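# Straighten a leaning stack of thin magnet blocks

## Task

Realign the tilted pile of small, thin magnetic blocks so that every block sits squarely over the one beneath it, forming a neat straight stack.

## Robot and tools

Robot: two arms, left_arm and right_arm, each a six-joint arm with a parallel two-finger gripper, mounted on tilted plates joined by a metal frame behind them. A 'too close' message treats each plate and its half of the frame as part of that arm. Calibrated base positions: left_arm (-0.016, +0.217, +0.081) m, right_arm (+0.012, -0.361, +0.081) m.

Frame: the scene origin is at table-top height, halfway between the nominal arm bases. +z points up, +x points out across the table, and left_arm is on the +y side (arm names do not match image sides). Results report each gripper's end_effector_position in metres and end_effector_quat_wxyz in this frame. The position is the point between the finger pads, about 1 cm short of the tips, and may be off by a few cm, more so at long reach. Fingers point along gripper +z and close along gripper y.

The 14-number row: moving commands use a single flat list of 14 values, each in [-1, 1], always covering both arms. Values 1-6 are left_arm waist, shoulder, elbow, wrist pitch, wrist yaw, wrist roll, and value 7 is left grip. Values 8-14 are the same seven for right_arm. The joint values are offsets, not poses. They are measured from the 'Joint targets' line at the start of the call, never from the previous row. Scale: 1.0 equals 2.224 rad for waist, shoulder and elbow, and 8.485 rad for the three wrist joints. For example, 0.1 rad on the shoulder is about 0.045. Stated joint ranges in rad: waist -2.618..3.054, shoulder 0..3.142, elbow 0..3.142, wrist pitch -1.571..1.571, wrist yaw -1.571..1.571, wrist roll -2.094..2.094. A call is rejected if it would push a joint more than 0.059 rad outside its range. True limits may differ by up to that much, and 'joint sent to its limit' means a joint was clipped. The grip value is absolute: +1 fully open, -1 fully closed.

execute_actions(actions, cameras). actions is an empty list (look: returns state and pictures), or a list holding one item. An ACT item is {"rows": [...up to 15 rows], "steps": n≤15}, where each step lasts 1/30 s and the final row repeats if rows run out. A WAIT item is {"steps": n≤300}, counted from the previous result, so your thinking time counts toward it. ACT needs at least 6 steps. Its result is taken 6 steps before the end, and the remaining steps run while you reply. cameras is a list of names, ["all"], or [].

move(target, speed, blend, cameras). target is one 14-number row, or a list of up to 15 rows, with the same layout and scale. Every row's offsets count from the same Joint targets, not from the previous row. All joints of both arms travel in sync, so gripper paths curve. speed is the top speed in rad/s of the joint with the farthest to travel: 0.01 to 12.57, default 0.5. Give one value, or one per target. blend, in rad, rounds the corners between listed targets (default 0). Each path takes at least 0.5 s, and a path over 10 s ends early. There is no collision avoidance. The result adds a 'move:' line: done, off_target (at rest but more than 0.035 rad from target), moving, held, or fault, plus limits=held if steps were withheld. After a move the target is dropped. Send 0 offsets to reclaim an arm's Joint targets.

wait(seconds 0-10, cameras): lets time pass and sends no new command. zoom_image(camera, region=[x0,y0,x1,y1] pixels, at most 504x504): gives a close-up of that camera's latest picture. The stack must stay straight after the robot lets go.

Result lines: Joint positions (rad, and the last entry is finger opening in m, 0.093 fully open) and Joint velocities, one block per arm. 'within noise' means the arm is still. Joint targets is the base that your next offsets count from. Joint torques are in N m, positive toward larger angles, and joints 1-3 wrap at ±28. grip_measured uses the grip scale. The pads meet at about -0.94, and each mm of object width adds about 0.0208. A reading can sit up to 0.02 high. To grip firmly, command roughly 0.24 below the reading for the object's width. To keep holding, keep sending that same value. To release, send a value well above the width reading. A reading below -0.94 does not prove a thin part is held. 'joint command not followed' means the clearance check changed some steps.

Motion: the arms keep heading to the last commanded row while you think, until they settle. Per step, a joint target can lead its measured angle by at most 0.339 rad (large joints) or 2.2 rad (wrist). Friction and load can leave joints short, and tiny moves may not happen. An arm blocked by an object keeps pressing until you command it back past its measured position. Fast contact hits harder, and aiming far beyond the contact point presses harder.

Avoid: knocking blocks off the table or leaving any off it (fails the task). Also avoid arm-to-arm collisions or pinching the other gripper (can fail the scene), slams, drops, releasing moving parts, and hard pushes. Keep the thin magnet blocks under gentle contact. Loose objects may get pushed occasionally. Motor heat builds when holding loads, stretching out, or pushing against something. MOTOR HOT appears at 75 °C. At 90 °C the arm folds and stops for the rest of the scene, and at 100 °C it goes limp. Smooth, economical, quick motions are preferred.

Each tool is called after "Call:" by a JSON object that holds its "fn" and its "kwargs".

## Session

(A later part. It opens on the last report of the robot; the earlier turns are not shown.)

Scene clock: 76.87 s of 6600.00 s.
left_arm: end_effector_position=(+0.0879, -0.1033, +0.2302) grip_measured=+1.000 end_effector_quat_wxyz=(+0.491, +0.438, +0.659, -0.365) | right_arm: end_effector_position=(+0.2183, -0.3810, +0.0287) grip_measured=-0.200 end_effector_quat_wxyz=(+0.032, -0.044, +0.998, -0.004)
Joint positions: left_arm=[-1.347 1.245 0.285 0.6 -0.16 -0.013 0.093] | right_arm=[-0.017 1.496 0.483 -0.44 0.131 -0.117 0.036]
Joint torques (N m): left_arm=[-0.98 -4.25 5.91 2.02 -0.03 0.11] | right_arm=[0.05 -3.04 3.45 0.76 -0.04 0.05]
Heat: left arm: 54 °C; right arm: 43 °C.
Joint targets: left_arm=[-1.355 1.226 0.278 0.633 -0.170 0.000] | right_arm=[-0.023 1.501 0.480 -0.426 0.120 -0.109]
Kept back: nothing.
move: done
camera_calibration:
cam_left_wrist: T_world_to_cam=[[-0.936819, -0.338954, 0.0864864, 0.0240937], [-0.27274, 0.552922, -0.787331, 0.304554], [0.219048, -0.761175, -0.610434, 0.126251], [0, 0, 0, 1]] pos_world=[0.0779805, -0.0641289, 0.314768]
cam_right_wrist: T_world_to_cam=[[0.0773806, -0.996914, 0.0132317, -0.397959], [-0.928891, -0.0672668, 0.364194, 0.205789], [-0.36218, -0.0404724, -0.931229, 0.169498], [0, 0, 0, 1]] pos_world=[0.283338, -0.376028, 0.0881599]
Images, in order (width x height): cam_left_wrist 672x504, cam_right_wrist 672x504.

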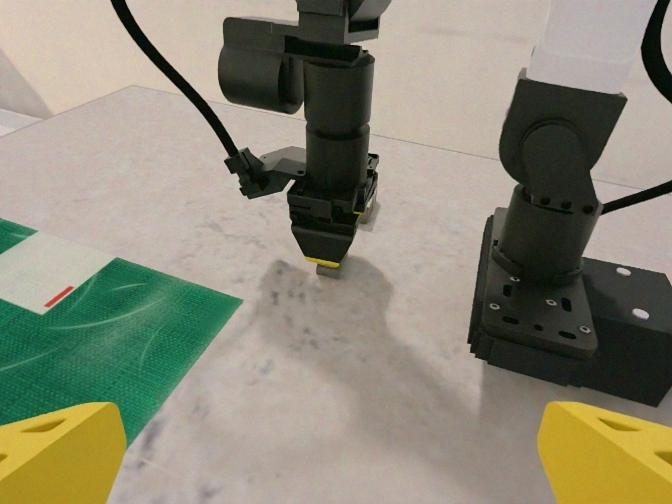

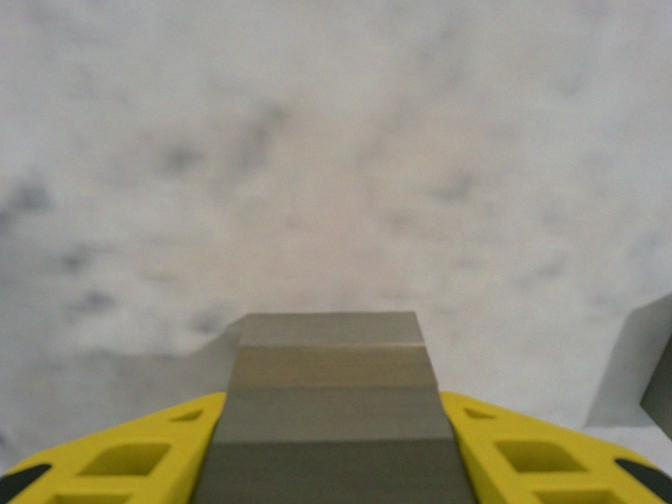

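Call:
{"fn": "execute_actions", "kwargs": {"actions": [{"rows":[[0,0,0,0,0,0,1,0,0,0,0,0,0,-0.30],[0,0,0,0,0,0,1,0,0,0,0,0,0,-0.27],[0,0,0,0,0,0,1,0,0,0,0,0,0,-0.24],[0,0,0,0,0,0,1,0,0,0,0,0,0,-0.22],[0,0,0,0,0,0,1,0,0,0,0,0,0,-0.20],[0,0,0,0,0,0,1,0,0,0,0,0,0,-0.18],[0,0,0,0,0,0,1,0,0,0,0,0,0,-0.16],[0,0,0,0,0,0,1,0,0,0,0,0,0,-0.14],[0,0,0,0,0,0,1,0,0,0,0,0,0,-0.12],[0,0,0,0,0,0,1,0,0,0,0,0,0,-0.10],[0,0,0,0,0,0,1,0,0,0,0,0,0,-0.08],[0,0,0,0,0,0,1,0,0,0,0,0,0,-0.06],[0,0,0,0,0,0,1,0,0,0,0,0,0,-0.04],[0,0,0,0,0,0,1,0,0,0,0,0,0,-0.02],[0,0,0,0,0,0,1,0,0,0,0,0,0,0.0]]}]}}

Call:
{"fn": "execute_actions", "kwargs": {"actions": [{"rows":[[0,0,0,0,0,0,1,0,0,0,0,0,0,0.05],[0,0,0,0,0,0,1,0,0,0,0,0,0,0.1],[0,0,0,0,0,0,1,0,0,0,0,0,0,0.15],[0,0,0,0,0,0,1,0,0,0,0,0,0,0.20],[0,0,0,0,0,0,1,0,0,0,0,0,0,0.25],[0,0,0,0,0,0,1,0,0,0,0,0,0,0.3],[0,0,0,0,0,0,1,0,0,0,0,0,0,0.35],[0,0,0,0,0,0,1,0,0,0,0,0,0,0.4],[0,0,0,0,0,0,1,0,0,0,0,0,0,0.5],[0,0,0,0,0,0,1,0,0,0,0,0,0,0.6],[0,0,0,0,0,0,1,0,0,0,0,0,0,0.7],[0,0,0,0,0,0,1,0,0,0,0,0,0,0.8],[0,0,0,0,0,0,1,0,0,0,0,0,0,0.9],[0,0,0,0,0,0,1,0,0,0,0,0,0,1],[0,0,0,0,0,0,1,0,0,0,0,0,0,1]]}]}}

Call:
{"fn": "wait", "kwargs": {"seconds": 0.5, "cameras": ["cam_right_wrist","cam_left_wrist"]}}

Call:
{"fn": "zoom_image", "kwargs": {"camera": "cam_right_wrist", "region": [180, 264, 480, 504]}}

Scene clock: 78.27 s of 6600.00 s.
left_arm: end_effector_position=(+0.0879, -0.1033, +0.2302) grip_measured=+1.000 end_effector_quat_wxyz=(+0.491, +0.438, +0.659, -0.365) | right_arm: end_effector_position=(+0.2183, -0.3810, +0.0287) grip_measured=-0.126 end_effector_quat_wxyz=(+0.032, -0.044, +0.998, -0.004)
Joint positions: left_arm=[-1.347 1.245 0.285 0.6 -0.16 -0.013 0.093] | right_arm=[-0.017 1.496 0.483 -0.44 0.131 -0.117 0.039]
Joint velocities: left_arm=[within noise] | right_arm=[-0.007 0.002 0.012 -0.007 0.022 -0.022 0.026]
Joint torques (N m): left_arm=[-1.05 -4.31 5.94 2.03 -0.04 0.11] | right_arm=[0.01 -3.08 3.47 0.75 -0.01 0.05]
Motor temperatures (°C): left_arm=[30 51 47 55 31 29 33] | right_arm=[29 43 42 37 31 31 32]
Heat: left arm: 55 °C; right arm: 43 °C.
Joint targets: left_arm=[-1.355 1.226 0.278 0.633 -0.170 0.000] | right_arm=[-0.023 1.501 0.480 -0.426 0.120 -0.109]
Steps of this call (1-33: nothing new was sent; 34-42: this action's first 9). Readings (joint positions of left_arm | right_arm):
34: [-1.347 1.245 0.285 0.600 -0.160 -0.013] | [-0.017 1.496 0.483 -0.440 0.131 -0.117]
35: [-1.347 1.245 0.285 0.600 -0.160 -0.013] | [-0.017 1.496 0.483 -0.440 0.131 -0.117]
37: [-1.347 1.245 0.285 0.600 -0.160 -0.013] | [-0.017 1.496 0.483 -0.440 0.131 -0.117]
41: [-1.347 1.245 0.285 0.600 -0.160 -0.013] | [-0.017 1.496 0.483 -0.440 0.131 -0.117]
42: the state above

Scene clock: 78.77 s of 6600.00 s.
left_arm: end_effector_position=(+0.0879, -0.1033, +0.2302) grip_measured=+1.000 end_effector_quat_wxyz=(+0.491, +0.438, +0.659, -0.365) | right_arm: end_effector_position=(+0.2188, -0.3809, +0.0288) grip_measured=+0.426 end_effector_quat_wxyz=(+0.033, -0.044, +0.998, -0.004)
Joint positions: left_arm=[-1.347 1.245 0.285 0.6 -0.16 -0.013 0.093] | right_arm=[-0.017 1.496 0.483 -0.438 0.131 -0.116 0.066]
Joint velocities: left_arm=[within noise] | right_arm=[-0.012 -0.007 -0.007 0.022 -0.081 0.007 0.159]
Joint torques (N m): left_arm=[-1.03 -4.41 5.97 2.02 -0.05 0.11] | right_arm=[-0.02 -3.1 3.49 0.77 0 0.04]
Motor temperatures (°C): left_arm=[30 51 47 55 31 29 33] | right_arm=[29 43 42 37 31 31 31]
Heat: left arm: 55 °C; right arm: 43 °C.
Joint targets: left_arm=[-1.355 1.226 0.278 0.633 -0.170 0.000] | right_arm=[-0.023 1.501 0.480 -0.426 0.120 -0.109]
Steps of this call (1-6: your previous action's last 6; 7-15: this action's first 9). Readings (joint positions of left_arm | right_arm):
7: [-1.347 1.245 0.285 0.600 -0.160 -0.013] | [-0.017 1.496 0.483 -0.439 0.131 -0.116]
8: [-1.347 1.245 0.285 0.600 -0.160 -0.013] | [-0.017 1.496 0.483 -0.439 0.131 -0.116]
10: [-1.347 1.245 0.285 0.600 -0.160 -0.013] | [-0.017 1.496 0.483 -0.438 0.131 -0.116]
14: [-1.347 1.245 0.285 0.600 -0.160 -0.013] | [-0.017 1.496 0.483 -0.438 0.131 -0.116]
15: the state above

Scene clock: 79.47 s of 6600.00 s.
left_arm: end_effector_position=(+0.0879, -0.1033, +0.2302) grip_measured=+1.000 end_effector_quat_wxyz=(+0.491, +0.438, +0.659, -0.365) | right_arm: end_effector_position=(+0.2188, -0.3809, +0.0288) grip_measured=+1.000 end_effector_quat_wxyz=(+0.033, -0.044, +0.998, -0.004)
Joint positions: left_arm=[-1.347 1.245 0.285 0.6 -0.16 -0.013 0.093] | right_arm=[-0.017 1.496 0.483 -0.438 0.131 -0.116 0.093]
Joint torques (N m): left_arm=[-1.02 -4.33 5.94 2.05 -0.06 0.1] | right_arm=[-0.01 -3.1 3.48 0.77 -0.03 0.04]
Motor temperatures (°C): left_arm=[30 51 47 55 31 29 33] | right_arm=[29 43 42 37 31 31 31]
Heat: left arm: 55 °C; right arm: 43 °C.
Joint targets: left_arm=[-1.355 1.226 0.278 0.633 -0.170 0.000] | right_arm=[-0.023 1.501 0.480 -0.426 0.120 -0.109]
Steps of this call (1-6: your previous action's last 6; 7-15: toward your last target; 16-21: nothing new was sent). Readings (joint positions of left_arm | right_arm):
1: [-1.347 1.245 0.285 0.600 -0.160 -0.013] | [-0.017 1.496 0.483 -0.438 0.131 -0.116]
2: [-1.347 1.245 0.285 0.600 -0.160 -0.013] | [-0.017 1.496 0.483 -0.438 0.131 -0.116]
4: [-1.347 1.245 0.285 0.600 -0.160 -0.013] | [-0.017 1.496 0.483 -0.438 0.131 -0.116]
8: [-1.347 1.245 0.285 0.600 -0.160 -0.013] | [-0.017 1.496 0.483 -0.438 0.131 -0.116]
21: the state above
All arms were judged still, so your last target was given up. Each gripper or tool keeps its last command.
camera_calibration:
cam_left_wrist: T_world_to_cam=[[-0.936819, -0.338954, 0.0864864, 0.0240937], [-0.27274, 0.552922, -0.787331, 0.304554], [0.219048, -0.761175, -0.610434, 0.126251], [0, 0, 0, 1]] pos_world=[0.0779805, -0.0641289, 0.314768]
cam_right_wrist: T_world_to_cam=[[0.0767692, -0.996965, 0.0129678, -0.397806], [-0.929639, -0.0668717, 0.362353, 0.206523], [-0.360386, -0.0398729, -0.931951, 0.169573], [0, 0, 0, 1]] pos_world=[0.283643, -0.376027, 0.0883577]
Images, in order (width x height): cam_left_wrist 672x504, cam_right_wrist 672x504.

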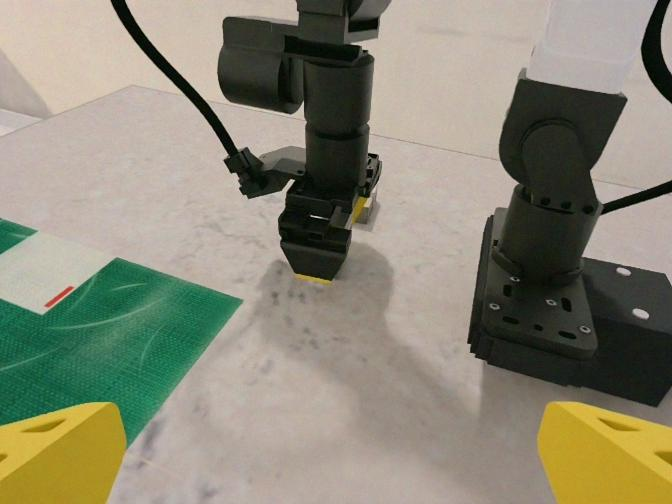

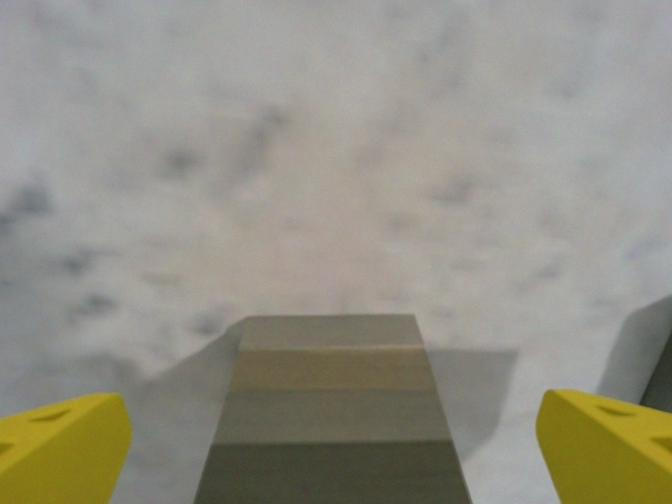

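Scaled by 1.680 from the camera's 672x504 image, which has a finer 960x720 frame.

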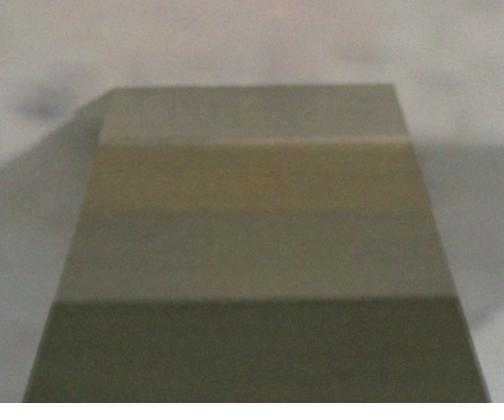

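Call:
{"fn": "move", "kwargs": {"target": [[0,0,0,0,0,0,1,0.00674,-0.03192,0.018,-0.01344,0,0,1],[0,0,0,0,0,0,1,0.02878,-0.1142,0.10567,-0.05881,0.0012,0,1]], "speed": [0.15,0.5]}}

Call:
{"fn": "zoom_image", "kwargs": {"camera": "cam_right_wrist", "region": [220, 140, 440, 340]}}

Call:
{"fn": "zoom_image", "kwargs": {"camera": "cam_left_wrist", "region": [280, 190, 400, 290]}}

Scene clock: 82.33 s of 6600.00 s.
left_arm: end_effector_position=(+0.0879, -0.1033, +0.2302) grip_measured=+1.000 end_effector_quat_wxyz=(+0.491, +0.438, +0.659, -0.365) | right_arm: end_effector_position=(+0.2181, -0.3814, +0.1122) grip_measured=+1.000 end_effector_quat_wxyz=(+0.030, -0.069, +0.997, -0.002)
Joint positions: left_arm=[-1.347 1.245 0.285 0.6 -0.16 -0.013 0.093] | right_arm=[0.032 1.26 0.692 -0.896 0.131 -0.116 0.093]
Joint torques (N m): left_arm=[-0.99 -4.27 5.96 2.03 -0.08 0.11] | right_arm=[1.36 -3.74 6.71 0.25 0.1 0.07]
Motor temperatures (°C): left_arm=[30 51 47 55 31 29 33] | right_arm=[29 43 43 37 31 31 31]
Heat: left arm: 55 °C; right arm: 43 °C.
Joint targets: left_arm=[-1.355 1.226 0.278 0.633 -0.170 0.000] | right_arm=[0.041 1.247 0.715 -0.925 0.131 -0.109]
Kept back: nothing.
move: done
camera_calibration:
cam_left_wrist: T_world_to_cam=[[-0.936819, -0.338954, 0.0864864, 0.0240937], [-0.27274, 0.552922, -0.787331, 0.304554], [0.219048, -0.761175, -0.610434, 0.126251], [0, 0, 0, 1]] pos_world=[0.0779805, -0.0641289, 0.314768]
cam_right_wrist: T_world_to_cam=[[0.127018, -0.991851, 0.00991748, -0.408062], [-0.922632, -0.114472, 0.368302, 0.155225], [-0.364166, -0.0559314, -0.929653, 0.24147], [0, 0, 0, 1]] pos_world=[0.282982, -0.373462, 0.171361]

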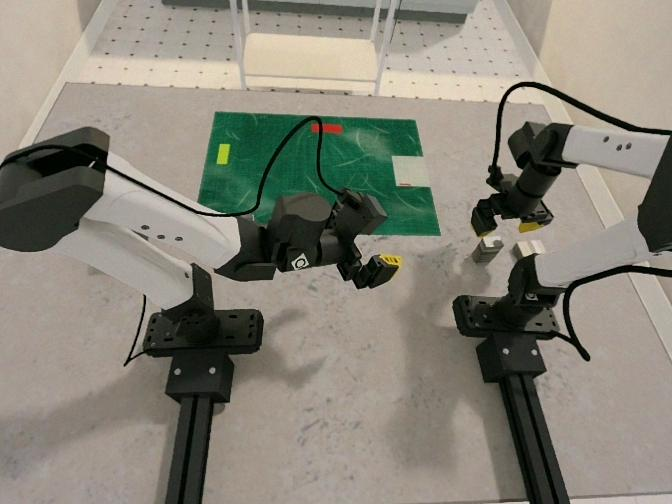

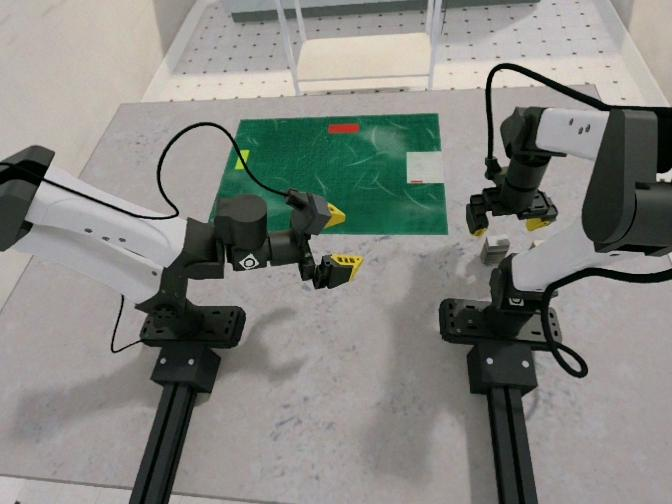

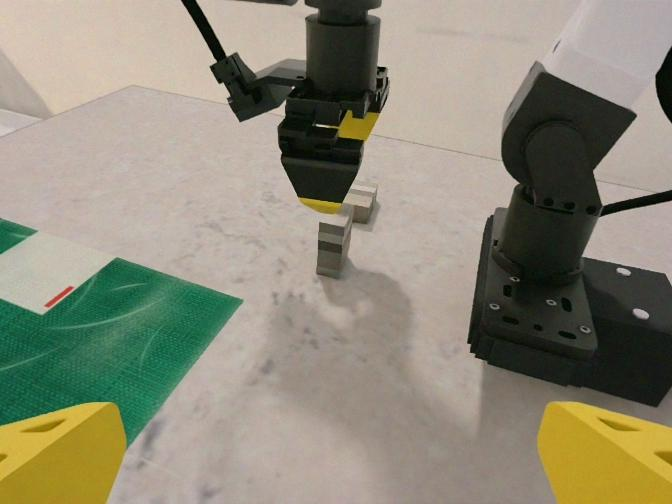

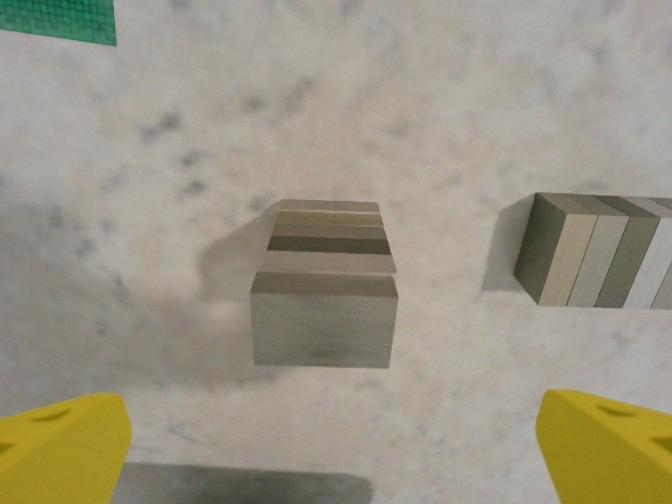

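Scaled by 2.291 from the camera's 672x504 image, which has a finer 960x720 frame.

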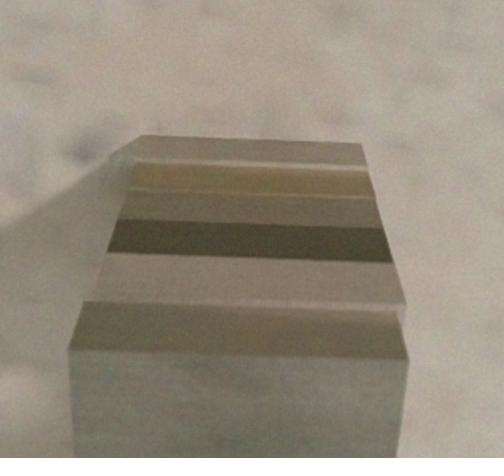

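Scaled by 4.200 from the camera's 672x504 image, which has a finer 960x720 frame.

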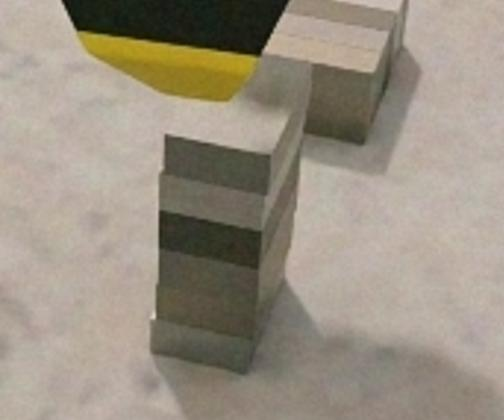

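Call:
{"fn": "zoom_image", "kwargs": {"camera": "cam_right_wrist", "region": [235, 190, 335, 310]}}

Call:
{"fn": "zoom_image", "kwargs": {"camera": "cam_right_wrist", "region": [325, 190, 425, 310]}}

Call:
{"fn": "zoom_image", "kwargs": {"camera": "cam_left_wrist", "region": [305, 205, 365, 285]}}

Call:
{"fn": "zoom_image", "kwargs": {"camera": "cam_head_right", "region": [465, 220, 525, 280]}}

Call:
{"fn": "zoom_image", "kwargs": {"camera": "cam_head_left", "region": [460, 225, 520, 275]}}

Scaled by 4.200 from the camera's 672x504 image, which has a finer 960x720 frame.

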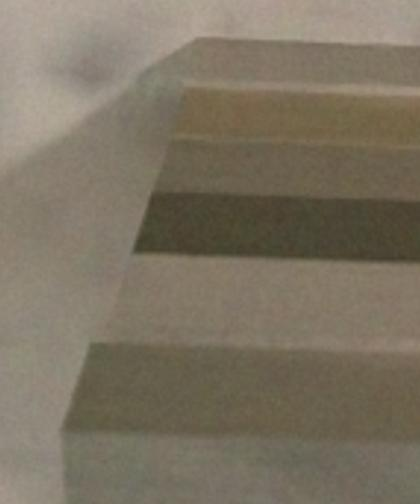

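Scaled by 4.200 from the camera's 672x504 image, which has a finer 960x720 frame.

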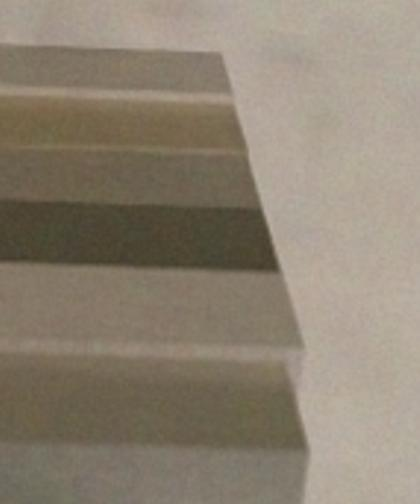

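Scaled by 6.300 from the camera's 672x504 image, which has a finer 960x720 frame.

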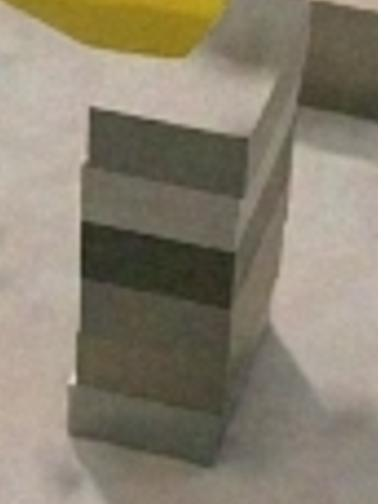

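Scaled by 8.400 from the camera's 672x504 image, which has a finer 960x720 frame.

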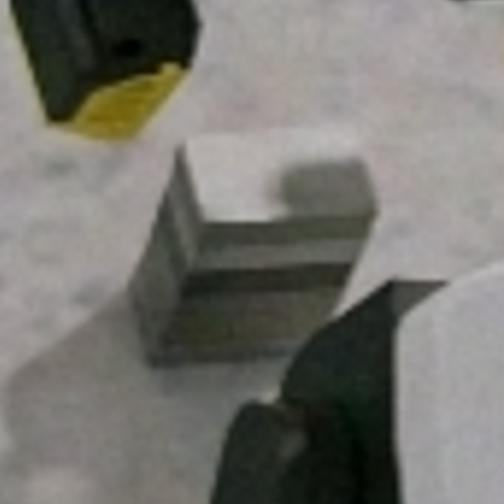

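Scaled by 8.400 from the camera's 672x504 image, which has a finer 960x720 frame.

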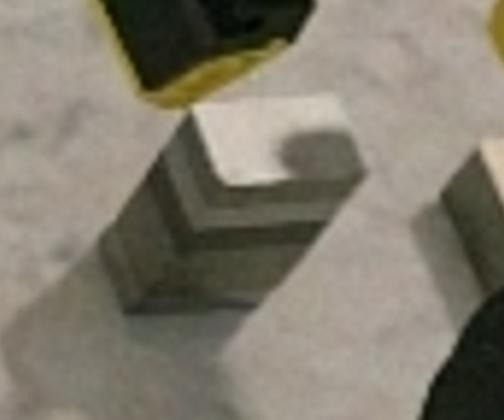

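Call:
{"fn": "move", "kwargs": {"target": [[0,0,0,0,0,0,1,0,0,0,0,0,0.18503,1],[0,0,0,0,0,0,1,-0.03103,0.10477,-0.10522,0.05516,-0.00094,0.18503,1]], "speed": [1.0,0.35], "cameras": ["cam_right_wrist","cam_left_wrist"]}}

Call:
{"fn": "zoom_image", "kwargs": {"camera": "cam_left_wrist", "region": [250, 180, 410, 290]}}

Call:
{"fn": "zoom_image", "kwargs": {"camera": "cam_right_wrist", "region": [180, 244, 500, 504]}}

Scene clock: 90.27 s of 6600.00 s.
left_arm: end_effector_position=(+0.0879, -0.1033, +0.2302) grip_measured=+1.000 end_effector_quat_wxyz=(+0.491, +0.438, +0.659, -0.365) | right_arm: end_effector_position=(+0.2185, -0.3814, +0.0341) grip_measured=+1.000 end_effector_quat_wxyz=(+0.026, +0.675, +0.737, +0.022)
Joint positions: left_arm=[-1.347 1.245 0.285 0.6 -0.16 -0.013 0.093] | right_arm=[-0.02 1.471 0.49 -0.468 0.127 1.452 0.093]
Joint torques (N m): left_arm=[-1.03 -4.33 5.91 2.02 -0.05 0.11] | right_arm=[-0.27 -2.66 3.03 0.69 0.1 0.04]
Motor temperatures (°C): left_arm=[30 50 47 55 31 29 33] | right_arm=[29 43 43 36 31 31 31]
Heat: left arm: 55 °C; right arm: 43 °C.
Joint targets: left_arm=[-1.355 1.226 0.278 0.633 -0.170 0.000] | right_arm=[-0.028 1.480 0.481 -0.457 0.123 1.461]
Kept back: nothing.
move: done
camera_calibration:
cam_left_wrist: T_world_to_cam=[[-0.936819, -0.338954, 0.0864864, 0.0240937], [-0.27274, 0.552922, -0.787331, 0.304554], [0.219048, -0.761175, -0.610434, 0.126251], [0, 0, 0, 1]] pos_world=[0.0779805, -0.0641289, 0.314768]
cam_right_wrist: T_world_to_cam=[[-0.994818, -0.0774567, -0.065868, 0.189084], [-0.0979163, 0.904368, 0.415368, 0.391204], [0.0273959, 0.419664, -0.907266, 0.26407], [0, 0, 0, 1]] pos_world=[0.219175, -0.449968, 0.0895426]
Images, in order (width x height): cam_left_wrist 672x504, cam_right_wrist 672x504.

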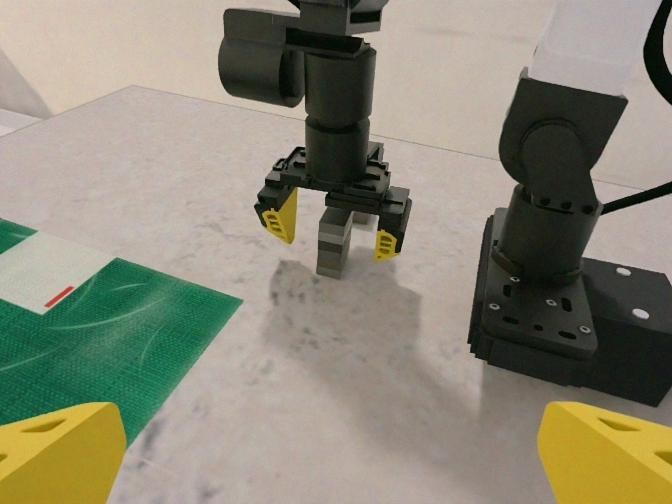

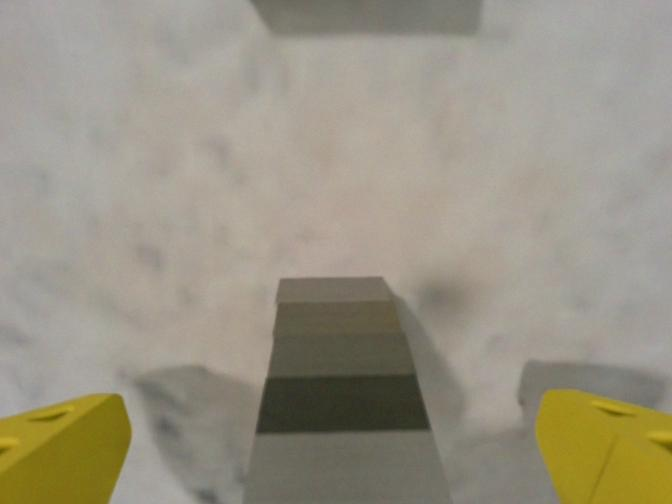

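Scaled by 3.150 from the camera's 672x504 image, which has a finer 960x720 frame.

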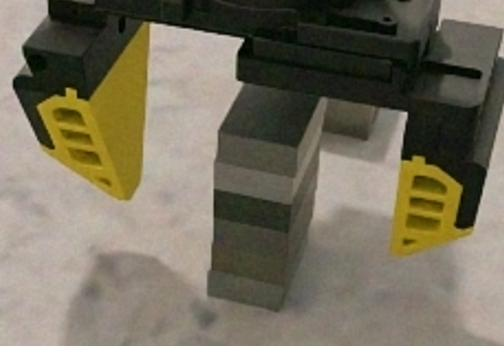

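Scaled by 1.575 from the camera's 672x504 image, which has a finer 960x720 frame.

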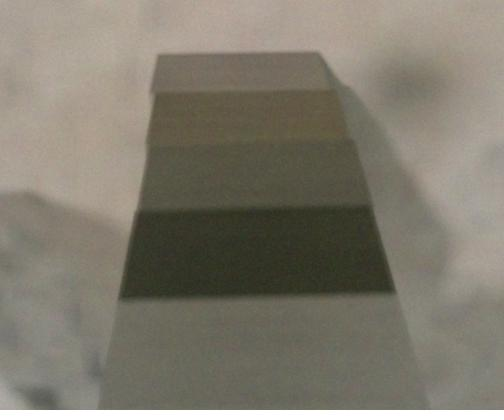

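Call:
{"fn": "execute_actions", "kwargs": {"actions": [{"rows":[[0,0,0,0,0,0,1,0,0,0,0,0,0,0.92],[0,0,0,0,0,0,1,0,0,0,0,0,0,0.84],[0,0,0,0,0,0,1,0,0,0,0,0,0,0.76],[0,0,0,0,0,0,1,0,0,0,0,0,0,0.68],[0,0,0,0,0,0,1,0,0,0,0,0,0,0.60],[0,0,0,0,0,0,1,0,0,0,0,0,0,0.52],[0,0,0,0,0,0,1,0,0,0,0,0,0,0.44],[0,0,0,0,0,0,1,0,0,0,0,0,0,0.36],[0,0,0,0,0,0,1,0,0,0,0,0,0,0.28],[0,0,0,0,0,0,1,0,0,0,0,0,0,0.20],[0,0,0,0,0,0,1,0,0,0,0,0,0,0.12],[0,0,0,0,0,0,1,0,0,0,0,0,0,0.05],[0,0,0,0,0,0,1,0,0,0,0,0,0,-0.02],[0,0,0,0,0,0,1,0,0,0,0,0,0,-0.08],[0,0,0,0,0,0,1,0,0,0,0,0,0,-0.13]]}]}}

Call:
{"fn": "execute_actions", "kwargs": {"actions": [{"rows":[[0,0,0,0,0,0,1,0,0,0,0,0,0,-0.15],[0,0,0,0,0,0,1,0,0,0,0,0,0,-0.17],[0,0,0,0,0,0,1,0,0,0,0,0,0,-0.19],[0,0,0,0,0,0,1,0,0,0,0,0,0,-0.21],[0,0,0,0,0,0,1,0,0,0,0,0,0,-0.23],[0,0,0,0,0,0,1,0,0,0,0,0,0,-0.24],[0,0,0,0,0,0,1,0,0,0,0,0,0,-0.25],[0,0,0,0,0,0,1,0,0,0,0,0,0,-0.26],[0,0,0,0,0,0,1,0,0,0,0,0,0,-0.27],[0,0,0,0,0,0,1,0,0,0,0,0,0,-0.28],[0,0,0,0,0,0,1,0,0,0,0,0,0,-0.29],[0,0,0,0,0,0,1,0,0,0,0,0,0,-0.30],[0,0,0,0,0,0,1,0,0,0,0,0,0,-0.31],[0,0,0,0,0,0,1,0,0,0,0,0,0,-0.32],[0,0,0,0,0,0,1,0,0,0,0,0,0,-0.33]]}]}}

Call:
{"fn": "execute_actions", "kwargs": {"actions": [{"rows":[[0,0,0,0,0,0,1,0,0,0,0,0,0,-0.34],[0,0,0,0,0,0,1,0,0,0,0,0,0,-0.35],[0,0,0,0,0,0,1,0,0,0,0,0,0,-0.36],[0,0,0,0,0,0,1,0,0,0,0,0,0,-0.37],[0,0,0,0,0,0,1,0,0,0,0,0,0,-0.38],[0,0,0,0,0,0,1,0,0,0,0,0,0,-0.39],[0,0,0,0,0,0,1,0,0,0,0,0,0,-0.40],[0,0,0,0,0,0,1,0,0,0,0,0,0,-0.41],[0,0,0,0,0,0,1,0,0,0,0,0,0,-0.42],[0,0,0,0,0,0,1,0,0,0,0,0,0,-0.43],[0,0,0,0,0,0,1,0,0,0,0,0,0,-0.44],[0,0,0,0,0,0,1,0,0,0,0,0,0,-0.45],[0,0,0,0,0,0,1,0,0,0,0,0,0,-0.46],[0,0,0,0,0,0,1,0,0,0,0,0,0,-0.47],[0,0,0,0,0,0,1,0,0,0,0,0,0,-0.48]]}]}}

Call:
{"fn": "execute_actions", "kwargs": {"actions": [{"rows":[[0,0,0,0,0,0,1,0,0,0,0,0,0,-0.49],[0,0,0,0,0,0,1,0,0,0,0,0,0,-0.50],[0,0,0,0,0,0,1,0,0,0,0,0,0,-0.51],[0,0,0,0,0,0,1,0,0,0,0,0,0,-0.52],[0,0,0,0,0,0,1,0,0,0,0,0,0,-0.53],[0,0,0,0,0,0,1,0,0,0,0,0,0,-0.54],[0,0,0,0,0,0,1,0,0,0,0,0,0,-0.55],[0,0,0,0,0,0,1,0,0,0,0,0,0,-0.56],[0,0,0,0,0,0,1,0,0,0,0,0,0,-0.57],[0,0,0,0,0,0,1,0,0,0,0,0,0,-0.58],[0,0,0,0,0,0,1,0,0,0,0,0,0,-0.59],[0,0,0,0,0,0,1,0,0,0,0,0,0,-0.60],[0,0,0,0,0,0,1,0,0,0,0,0,0,-0.60],[0,0,0,0,0,0,1,0,0,0,0,0,0,-0.60],[0,0,0,0,0,0,1,0,0,0,0,0,0,-0.60]]}], "cameras": ["cam_left_wrist","cam_right_wrist"]}}

Call:
{"fn": "zoom_image", "kwargs": {"camera": "cam_left_wrist", "region": [290, 190, 380, 290]}}

Call:
{"fn": "zoom_image", "kwargs": {"camera": "cam_right_wrist", "region": [180, 244, 500, 504]}}

Scene clock: 92.57 s of 6600.00 s.
left_arm: end_effector_position=(+0.0879, -0.1033, +0.2302) grip_measured=+1.000 end_effector_quat_wxyz=(+0.491, +0.438, +0.659, -0.365) | right_arm: end_effector_position=(+0.2187, -0.3814, +0.0341) grip_measured=+0.331 end_effector_quat_wxyz=(+0.026, +0.675, +0.737, +0.023)
Joint positions: left_arm=[-1.347 1.245 0.285 0.6 -0.16 -0.013 0.093] | right_arm=[-0.02 1.471 0.49 -0.467 0.127 1.452 0.061]
Joint velocities: left_arm=[within noise] | right_arm=[-0.002 0.007 -0.002 -0.051 0.007 -0.11 -0.11]
Joint torques (N m): left_arm=[-0.98 -4.31 5.87 2.01 -0.06 0.13] | right_arm=[-0.32 -2.58 3.04 0.66 0.13 0.06]
Motor temperatures (°C): left_arm=[30 50 47 55 31 29 33] | right_arm=[29 43 43 36 31 31 31]
Heat: left arm: 55 °C; right arm: 43 °C.
Joint targets: left_arm=[-1.355 1.226 0.278 0.633 -0.170 0.000] | right_arm=[-0.028 1.480 0.481 -0.457 0.123 1.461]
Steps of this call (1-60: nothing new was sent; 61-69: this action's first 9). Readings (joint positions of left_arm | right_arm):
61: [-1.347 1.245 0.285 0.600 -0.160 -0.013] | [-0.020 1.471 0.490 -0.468 0.127 1.452]
62: [-1.347 1.245 0.285 0.600 -0.160 -0.013] | [-0.020 1.471 0.490 -0.468 0.127 1.452]
64: [-1.347 1.245 0.285 0.600 -0.160 -0.013] | [-0.020 1.471 0.490 -0.468 0.127 1.452]
68: [-1.347 1.245 0.285 0.600 -0.160 -0.013] | [-0.020 1.471 0.490 -0.467 0.127 1.452]
69: the state above

Scene clock: 93.07 s of 6600.00 s.
left_arm: end_effector_position=(+0.0879, -0.1033, +0.2302) grip_measured=+1.000 end_effector_quat_wxyz=(+0.491, +0.438, +0.659, -0.365) | right_arm: end_effector_position=(+0.2187, -0.3814, +0.0341) grip_measured=-0.262 end_effector_quat_wxyz=(+0.026, +0.675, +0.737, +0.023)
Joint positions: left_arm=[-1.347 1.245 0.285 0.6 -0.16 -0.013 0.093] | right_arm=[-0.02 1.471 0.49 -0.467 0.127 1.452 0.033]
Joint velocities: left_arm=[within noise] | right_arm=[0.002 -0.012 -0.007 -0.051 0.007 -0.007 -0.014]
Joint torques (N m): left_arm=[-1.07 -4.29 5.96 2.04 -0.06 0.1] | right_arm=[-0.32 -2.61 3.03 0.67 0.13 0.07]
Motor temperatures (°C): left_arm=[30 50 47 55 31 29 33] | right_arm=[29 43 43 36 31 31 31]
Heat: left arm: 55 °C; right arm: 43 °C.
Joint targets: left_arm=[-1.355 1.226 0.278 0.633 -0.170 0.000] | right_arm=[-0.028 1.480 0.481 -0.457 0.123 1.461]
Steps of this call (1-6: your previous action's last 6; 7-15: this action's first 9). Readings (joint positions of left_arm | right_arm):
7: [-1.347 1.245 0.285 0.600 -0.160 -0.013] | [-0.020 1.471 0.490 -0.467 0.127 1.452]
8: [-1.347 1.245 0.285 0.600 -0.160 -0.013] | [-0.020 1.471 0.490 -0.467 0.127 1.452]
10: [-1.347 1.245 0.285 0.600 -0.160 -0.013] | [-0.020 1.471 0.490 -0.467 0.127 1.452]
14: [-1.347 1.245 0.285 0.600 -0.160 -0.013] | [-0.020 1.471 0.490 -0.467 0.127 1.452]
15: the state above

Scene clock: 93.57 s of 6600.00 s.
left_arm: end_effector_position=(+0.0879, -0.1033, +0.2302) grip_measured=+1.000 end_effector_quat_wxyz=(+0.491, +0.438, +0.659, -0.365) | right_arm: end_effector_position=(+0.2183, -0.3814, +0.0341) grip_measured=-0.409 end_effector_quat_wxyz=(+0.026, +0.675, +0.737, +0.022)
Joint positions: left_arm=[-1.347 1.245 0.285 0.6 -0.16 -0.013 0.093] | right_arm=[-0.02 1.471 0.49 -0.469 0.127 1.452 0.026]
Joint velocities: left_arm=[within noise] | right_arm=[0.002 -0.012 -0.002 0.022 -0.11 -0.022 -0.012]
Joint torques (N m): left_arm=[-1.13 -4.36 5.96 2.01 -0.06 0.1] | right_arm=[-0.34 -2.58 3.15 0.66 0.11 0.04]
Motor temperatures (°C): left_arm=[30 50 47 55 31 29 33] | right_arm=[29 43 43 36 31 31 31]
Heat: left arm: 55 °C; right arm: 43 °C.
Joint targets: left_arm=[-1.355 1.226 0.278 0.633 -0.170 0.000] | right_arm=[-0.028 1.480 0.481 -0.457 0.123 1.461]
Steps of this call (1-6: your previous action's last 6; 7-15: this action's first 9). Readings (joint positions of left_arm | right_arm):
7: [-1.347 1.245 0.285 0.600 -0.160 -0.013] | [-0.020 1.471 0.490 -0.467 0.127 1.452]
8: [-1.347 1.245 0.285 0.600 -0.160 -0.013] | [-0.020 1.471 0.490 -0.467 0.127 1.452]
10: [-1.347 1.245 0.285 0.600 -0.160 -0.013] | [-0.020 1.471 0.490 -0.468 0.127 1.452]
14: [-1.347 1.245 0.285 0.600 -0.160 -0.013] | [-0.020 1.471 0.490 -0.469 0.127 1.452]
15: the state above

Scene clock: 94.07 s of 6600.00 s.
left_arm: end_effector_position=(+0.0879, -0.1033, +0.2302) grip_measured=+1.000 end_effector_quat_wxyz=(+0.491, +0.438, +0.659, -0.365) | right_arm: end_effector_position=(+0.2180, -0.3814, +0.0339) grip_measured=-0.489 end_effector_quat_wxyz=(+0.025, +0.675, +0.737, +0.022)
Joint positions: left_arm=[-1.347 1.245 0.285 0.6 -0.16 -0.013 0.093] | right_arm=[-0.02 1.471 0.489 -0.469 0.127 1.452 0.022]
Joint velocities: left_arm=[within noise] | right_arm=[-0.012 0.007 -0.012 -0.007 -0.022 0.11 -0.004]
Joint torques (N m): left_arm=[-1.02 -4.41 5.97 2.01 -0.06 0.11] | right_arm=[-0.24 -2.41 3.21 0.66 0.11 0.08]
Motor temperatures (°C): left_arm=[30 50 47 55 31 29 33] | right_arm=[29 43 43 36 31 31 31]
Heat: left arm: 55 °C; right arm: 43 °C.
Joint targets: left_arm=[-1.355 1.226 0.278 0.633 -0.170 0.000] | right_arm=[-0.028 1.480 0.481 -0.457 0.123 1.461]
Steps of this call (1-6: your previous action's last 6; 7-15: this action's first 9). Readings (joint positions of left_arm | right_arm):
7: [-1.347 1.245 0.285 0.600 -0.160 -0.013] | [-0.020 1.471 0.490 -0.469 0.127 1.452]
8: [-1.347 1.245 0.285 0.600 -0.160 -0.013] | [-0.020 1.471 0.490 -0.469 0.127 1.452]
10: [-1.347 1.245 0.285 0.600 -0.160 -0.013] | [-0.020 1.471 0.489 -0.469 0.127 1.452]
14: [-1.347 1.245 0.285 0.600 -0.160 -0.013] | [-0.020 1.471 0.489 -0.469 0.127 1.452]
15: the state above
camera_calibration:
cam_left_wrist: T_world_to_cam=[[-0.936819, -0.338954, 0.0864864, 0.0240937], [-0.27274, 0.552922, -0.787331, 0.304554], [0.219048, -0.761175, -0.610434, 0.126251], [0, 0, 0, 1]] pos_world=[0.0779805, -0.0641289, 0.314768]
cam_right_wrist: T_world_to_cam=[[-0.994931, -0.0772672, -0.0643585, 0.188651], [-0.0971141, 0.90438, 0.415531, 0.391021], [0.0260976, 0.419675, -0.907299, 0.264283], [0, 0, 0, 1]] pos_world=[0.218771, -0.449968, 0.089444]
Images, in order (width x height): cam_left_wrist 672x504, cam_right_wrist 672x504.

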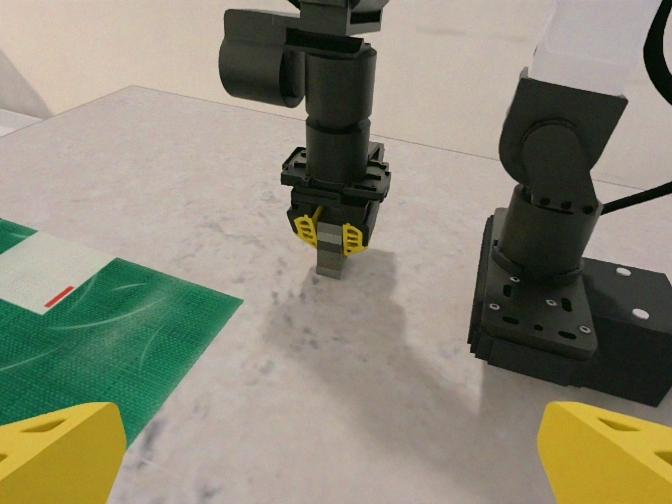

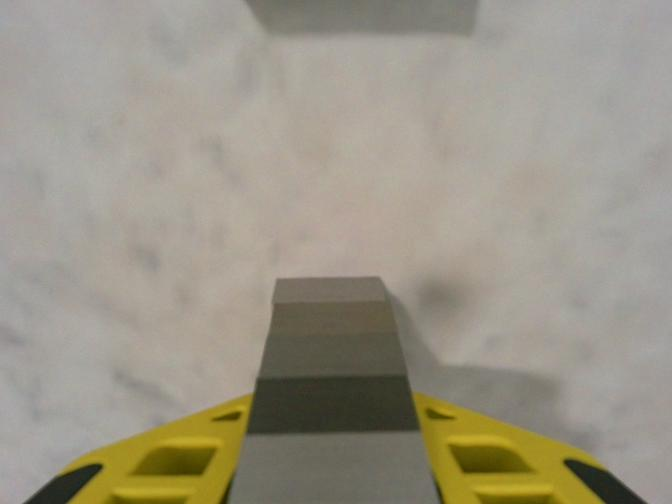

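Scaled by 5.040 from the camera's 672x504 image, which has a finer 960x720 frame.

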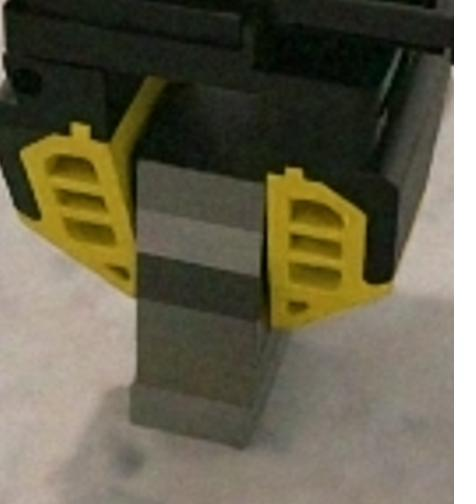

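Scaled by 1.575 from the camera's 672x504 image, which has a finer 960x720 frame.

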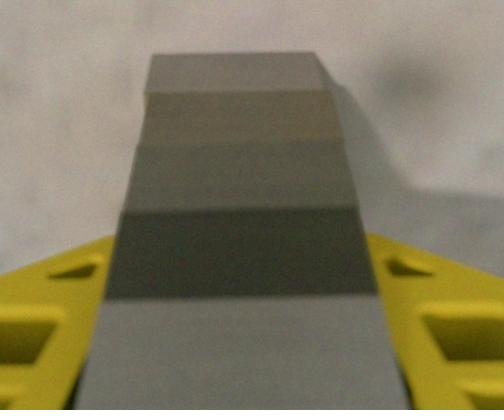

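Call:
{"fn": "execute_actions", "kwargs": {"actions": [{"rows":[[0,0,0,0,0,0,1,0,0,0,0,0,0,-0.56],[0,0,0,0,0,0,1,0,0,0,0,0,0,-0.53],[0,0,0,0,0,0,1,0,0,0,0,0,0,-0.50],[0,0,0,0,0,0,1,0,0,0,0,0,0,-0.48],[0,0,0,0,0,0,1,0,0,0,0,0,0,-0.46],[0,0,0,0,0,0,1,0,0,0,0,0,0,-0.44],[0,0,0,0,0,0,1,0,0,0,0,0,0,-0.42],[0,0,0,0,0,0,1,0,0,0,0,0,0,-0.40],[0,0,0,0,0,0,1,0,0,0,0,0,0,-0.38],[0,0,0,0,0,0,1,0,0,0,0,0,0,-0.36],[0,0,0,0,0,0,1,0,0,0,0,0,0,-0.33],[0,0,0,0,0,0,1,0,0,0,0,0,0,-0.29],[0,0,0,0,0,0,1,0,0,0,0,0,0,-0.24],[0,0,0,0,0,0,1,0,0,0,0,0,0,-0.18],[0,0,0,0,0,0,1,0,0,0,0,0,0,-0.1]]}]}}

Call:
{"fn": "execute_actions", "kwargs": {"actions": [{"rows":[[0,0,0,0,0,0,1,0,0,0,0,0,0,0.0],[0,0,0,0,0,0,1,0,0,0,0,0,0,0.1],[0,0,0,0,0,0,1,0,0,0,0,0,0,0.2],[0,0,0,0,0,0,1,0,0,0,0,0,0,0.3],[0,0,0,0,0,0,1,0,0,0,0,0,0,0.4],[0,0,0,0,0,0,1,0,0,0,0,0,0,0.5],[0,0,0,0,0,0,1,0,0,0,0,0,0,0.6],[0,0,0,0,0,0,1,0,0,0,0,0,0,0.7],[0,0,0,0,0,0,1,0,0,0,0,0,0,0.8],[0,0,0,0,0,0,1,0,0,0,0,0,0,0.9],[0,0,0,0,0,0,1,0,0,0,0,0,0,1],[0,0,0,0,0,0,1,0,0,0,0,0,0,1]]}]}}

Call:
{"fn": "move", "kwargs": {"target": [0,0,0,0,0,0,1,0,0,0,0,0,-0.18727,1], "speed": 0.9, "cameras": ["cam_right_wrist","cam_left_wrist"]}}

Call:
{"fn": "zoom_image", "kwargs": {"camera": "cam_right_wrist", "region": [180, 264, 480, 504]}}

Scene clock: 95.23 s of 6600.00 s.
left_arm: end_effector_position=(+0.0879, -0.1033, +0.2302) grip_measured=+1.000 end_effector_quat_wxyz=(+0.491, +0.438, +0.659, -0.365) | right_arm: end_effector_position=(+0.2180, -0.3814, +0.0339) grip_measured=-0.390 end_effector_quat_wxyz=(+0.025, +0.675, +0.737, +0.022)
Joint positions: left_arm=[-1.347 1.245 0.285 0.6 -0.16 -0.013 0.093] | right_arm=[-0.02 1.471 0.489 -0.469 0.127 1.452 0.026]
Joint velocities: left_arm=[within noise] | right_arm=[-0.012 -0.007 0.012 -0.022 -0.007 -0.022 0.021]
Joint torques (N m): left_arm=[-1.09 -4.29 5.87 2.04 -0.04 0.11] | right_arm=[-0.39 -2.52 3 0.67 0.11 0.07]
Motor temperatures (°C): left_arm=[30 50 47 56 31 29 33] | right_arm=[29 43 43 36 30 31 31]
Heat: left arm: 56 °C; right arm: 43 °C.
Joint targets: left_arm=[-1.355 1.226 0.278 0.633 -0.170 0.000] | right_arm=[-0.028 1.480 0.481 -0.457 0.123 1.461]
Steps of this call (1-6: your previous action's last 6; 7-15: toward your last target; 16-26: nothing new was sent; 27-35: this action's first 9). Readings (joint positions of left_arm | right_arm):
27: [-1.347 1.245 0.285 0.600 -0.160 -0.013] | [-0.020 1.471 0.489 -0.469 0.127 1.452]
28: [-1.347 1.245 0.285 0.600 -0.160 -0.013] | [-0.020 1.471 0.489 -0.469 0.127 1.452]
30: [-1.347 1.245 0.285 0.600 -0.160 -0.013] | [-0.020 1.471 0.489 -0.469 0.127 1.452]
34: [-1.347 1.245 0.285 0.600 -0.160 -0.013] | [-0.020 1.471 0.489 -0.469 0.127 1.452]
35: the state above

Scene clock: 95.73 s of 6600.00 s.
left_arm: end_effector_position=(+0.0879, -0.1033, +0.2302) grip_measured=+1.000 end_effector_quat_wxyz=(+0.491, +0.438, +0.659, -0.365) | right_arm: end_effector_position=(+0.2183, -0.3814, +0.0340) grip_measured=+0.726 end_effector_quat_wxyz=(+0.026, +0.675, +0.737, +0.022)
Joint positions: left_arm=[-1.347 1.245 0.285 0.6 -0.16 -0.013 0.093] | right_arm=[-0.02 1.471 0.489 -0.468 0.127 1.453 0.08]
Joint velocities: left_arm=[within noise] | right_arm=[-0.007 -0.002 -0.027 0.037 -0.125 0.022 0.163]
Joint torques (N m): left_arm=[-0.91 -4.37 5.93 2.03 -0.08 0.14] | right_arm=[-0.49 -2.51 3.12 0.66 0.12 0.06]
Motor temperatures (°C): left_arm=[30 50 47 56 31 29 33] | right_arm=[29 43 43 36 30 31 31]
Heat: left arm: 56 °C; right arm: 43 °C.
Joint targets: left_arm=[-1.355 1.226 0.278 0.633 -0.170 0.000] | right_arm=[-0.028 1.480 0.481 -0.457 0.123 1.461]
Steps of this call (1-6: your previous action's last 6; 7-15: this action's first 9). Readings (joint positions of left_arm | right_arm):
7: [-1.347 1.245 0.285 0.600 -0.160 -0.013] | [-0.020 1.471 0.489 -0.468 0.127 1.453]
8: [-1.347 1.245 0.285 0.600 -0.160 -0.013] | [-0.020 1.471 0.489 -0.468 0.127 1.453]
10: [-1.347 1.245 0.285 0.600 -0.160 -0.013] | [-0.020 1.471 0.489 -0.468 0.127 1.453]
14: [-1.347 1.245 0.285 0.600 -0.160 -0.013] | [-0.020 1.471 0.489 -0.468 0.127 1.453]
15: the state above

Scene clock: 98.77 s of 6600.00 s.
left_arm: end_effector_position=(+0.0879, -0.1033, +0.2302) grip_measured=+1.000 end_effector_quat_wxyz=(+0.491, +0.438, +0.659, -0.365) | right_arm: end_effector_position=(+0.2184, -0.3813, +0.0340) grip_measured=+1.000 end_effector_quat_wxyz=(+0.034, -0.045, +0.998, -0.002)
Joint positions: left_arm=[-1.347 1.245 0.285 0.6 -0.16 -0.013 0.093] | right_arm=[-0.02 1.471 0.489 -0.467 0.127 -0.121 0.093]
Joint torques (N m): left_arm=[-1.03 -4.34 5.96 2.05 -0.09 0.12] | right_arm=[-0.27 -2.66 3.19 0.76 0.06 -0.08]
Motor temperatures (°C): left_arm=[30 50 47 56 31 29 33] | right_arm=[29 42 43 36 30 31 31]
Heat: left arm: 56 °C; right arm: 43 °C.
Joint targets: left_arm=[-1.355 1.226 0.278 0.633 -0.170 0.000] | right_arm=[-0.028 1.480 0.481 -0.457 0.123 -0.128]
Kept back: nothing.
move: done
camera_calibration:
cam_left_wrist: T_world_to_cam=[[-0.936819, -0.338954, 0.0864864, 0.0240937], [-0.27274, 0.552922, -0.787331, 0.304554], [0.219048, -0.761175, -0.610434, 0.126251], [0, 0, 0, 1]] pos_world=[0.0779805, -0.0641289, 0.314768]
cam_right_wrist: T_world_to_cam=[[0.0786171, -0.99686, 0.00943966, -0.398581], [-0.930367, -0.0699652, 0.359892, 0.203344], [-0.358101, -0.037076, -0.932946, 0.174898], [0, 0, 0, 1]] pos_world=[0.283151, -0.376618, 0.0937515]
Images, in order (width x height): cam_left_wrist 672x504, cam_right_wrist 672x504.

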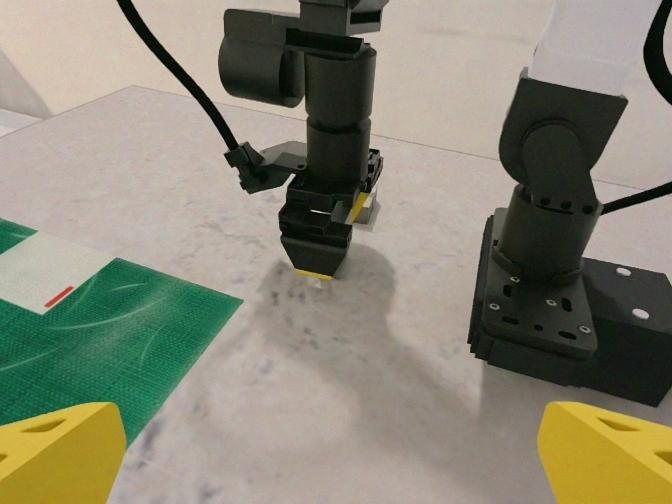

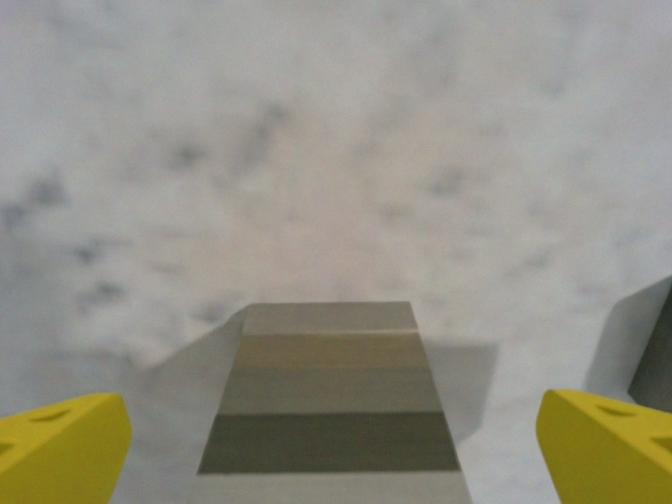

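Scaled by 1.680 from the camera's 672x504 image, which has a finer 960x720 frame.

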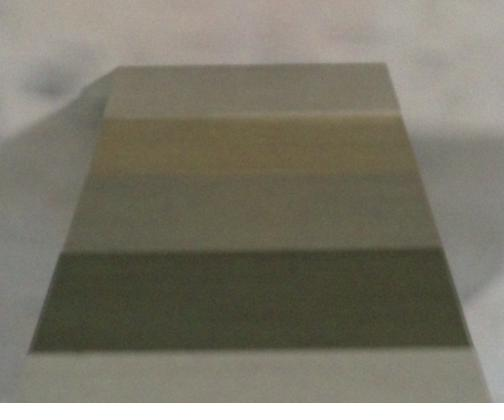

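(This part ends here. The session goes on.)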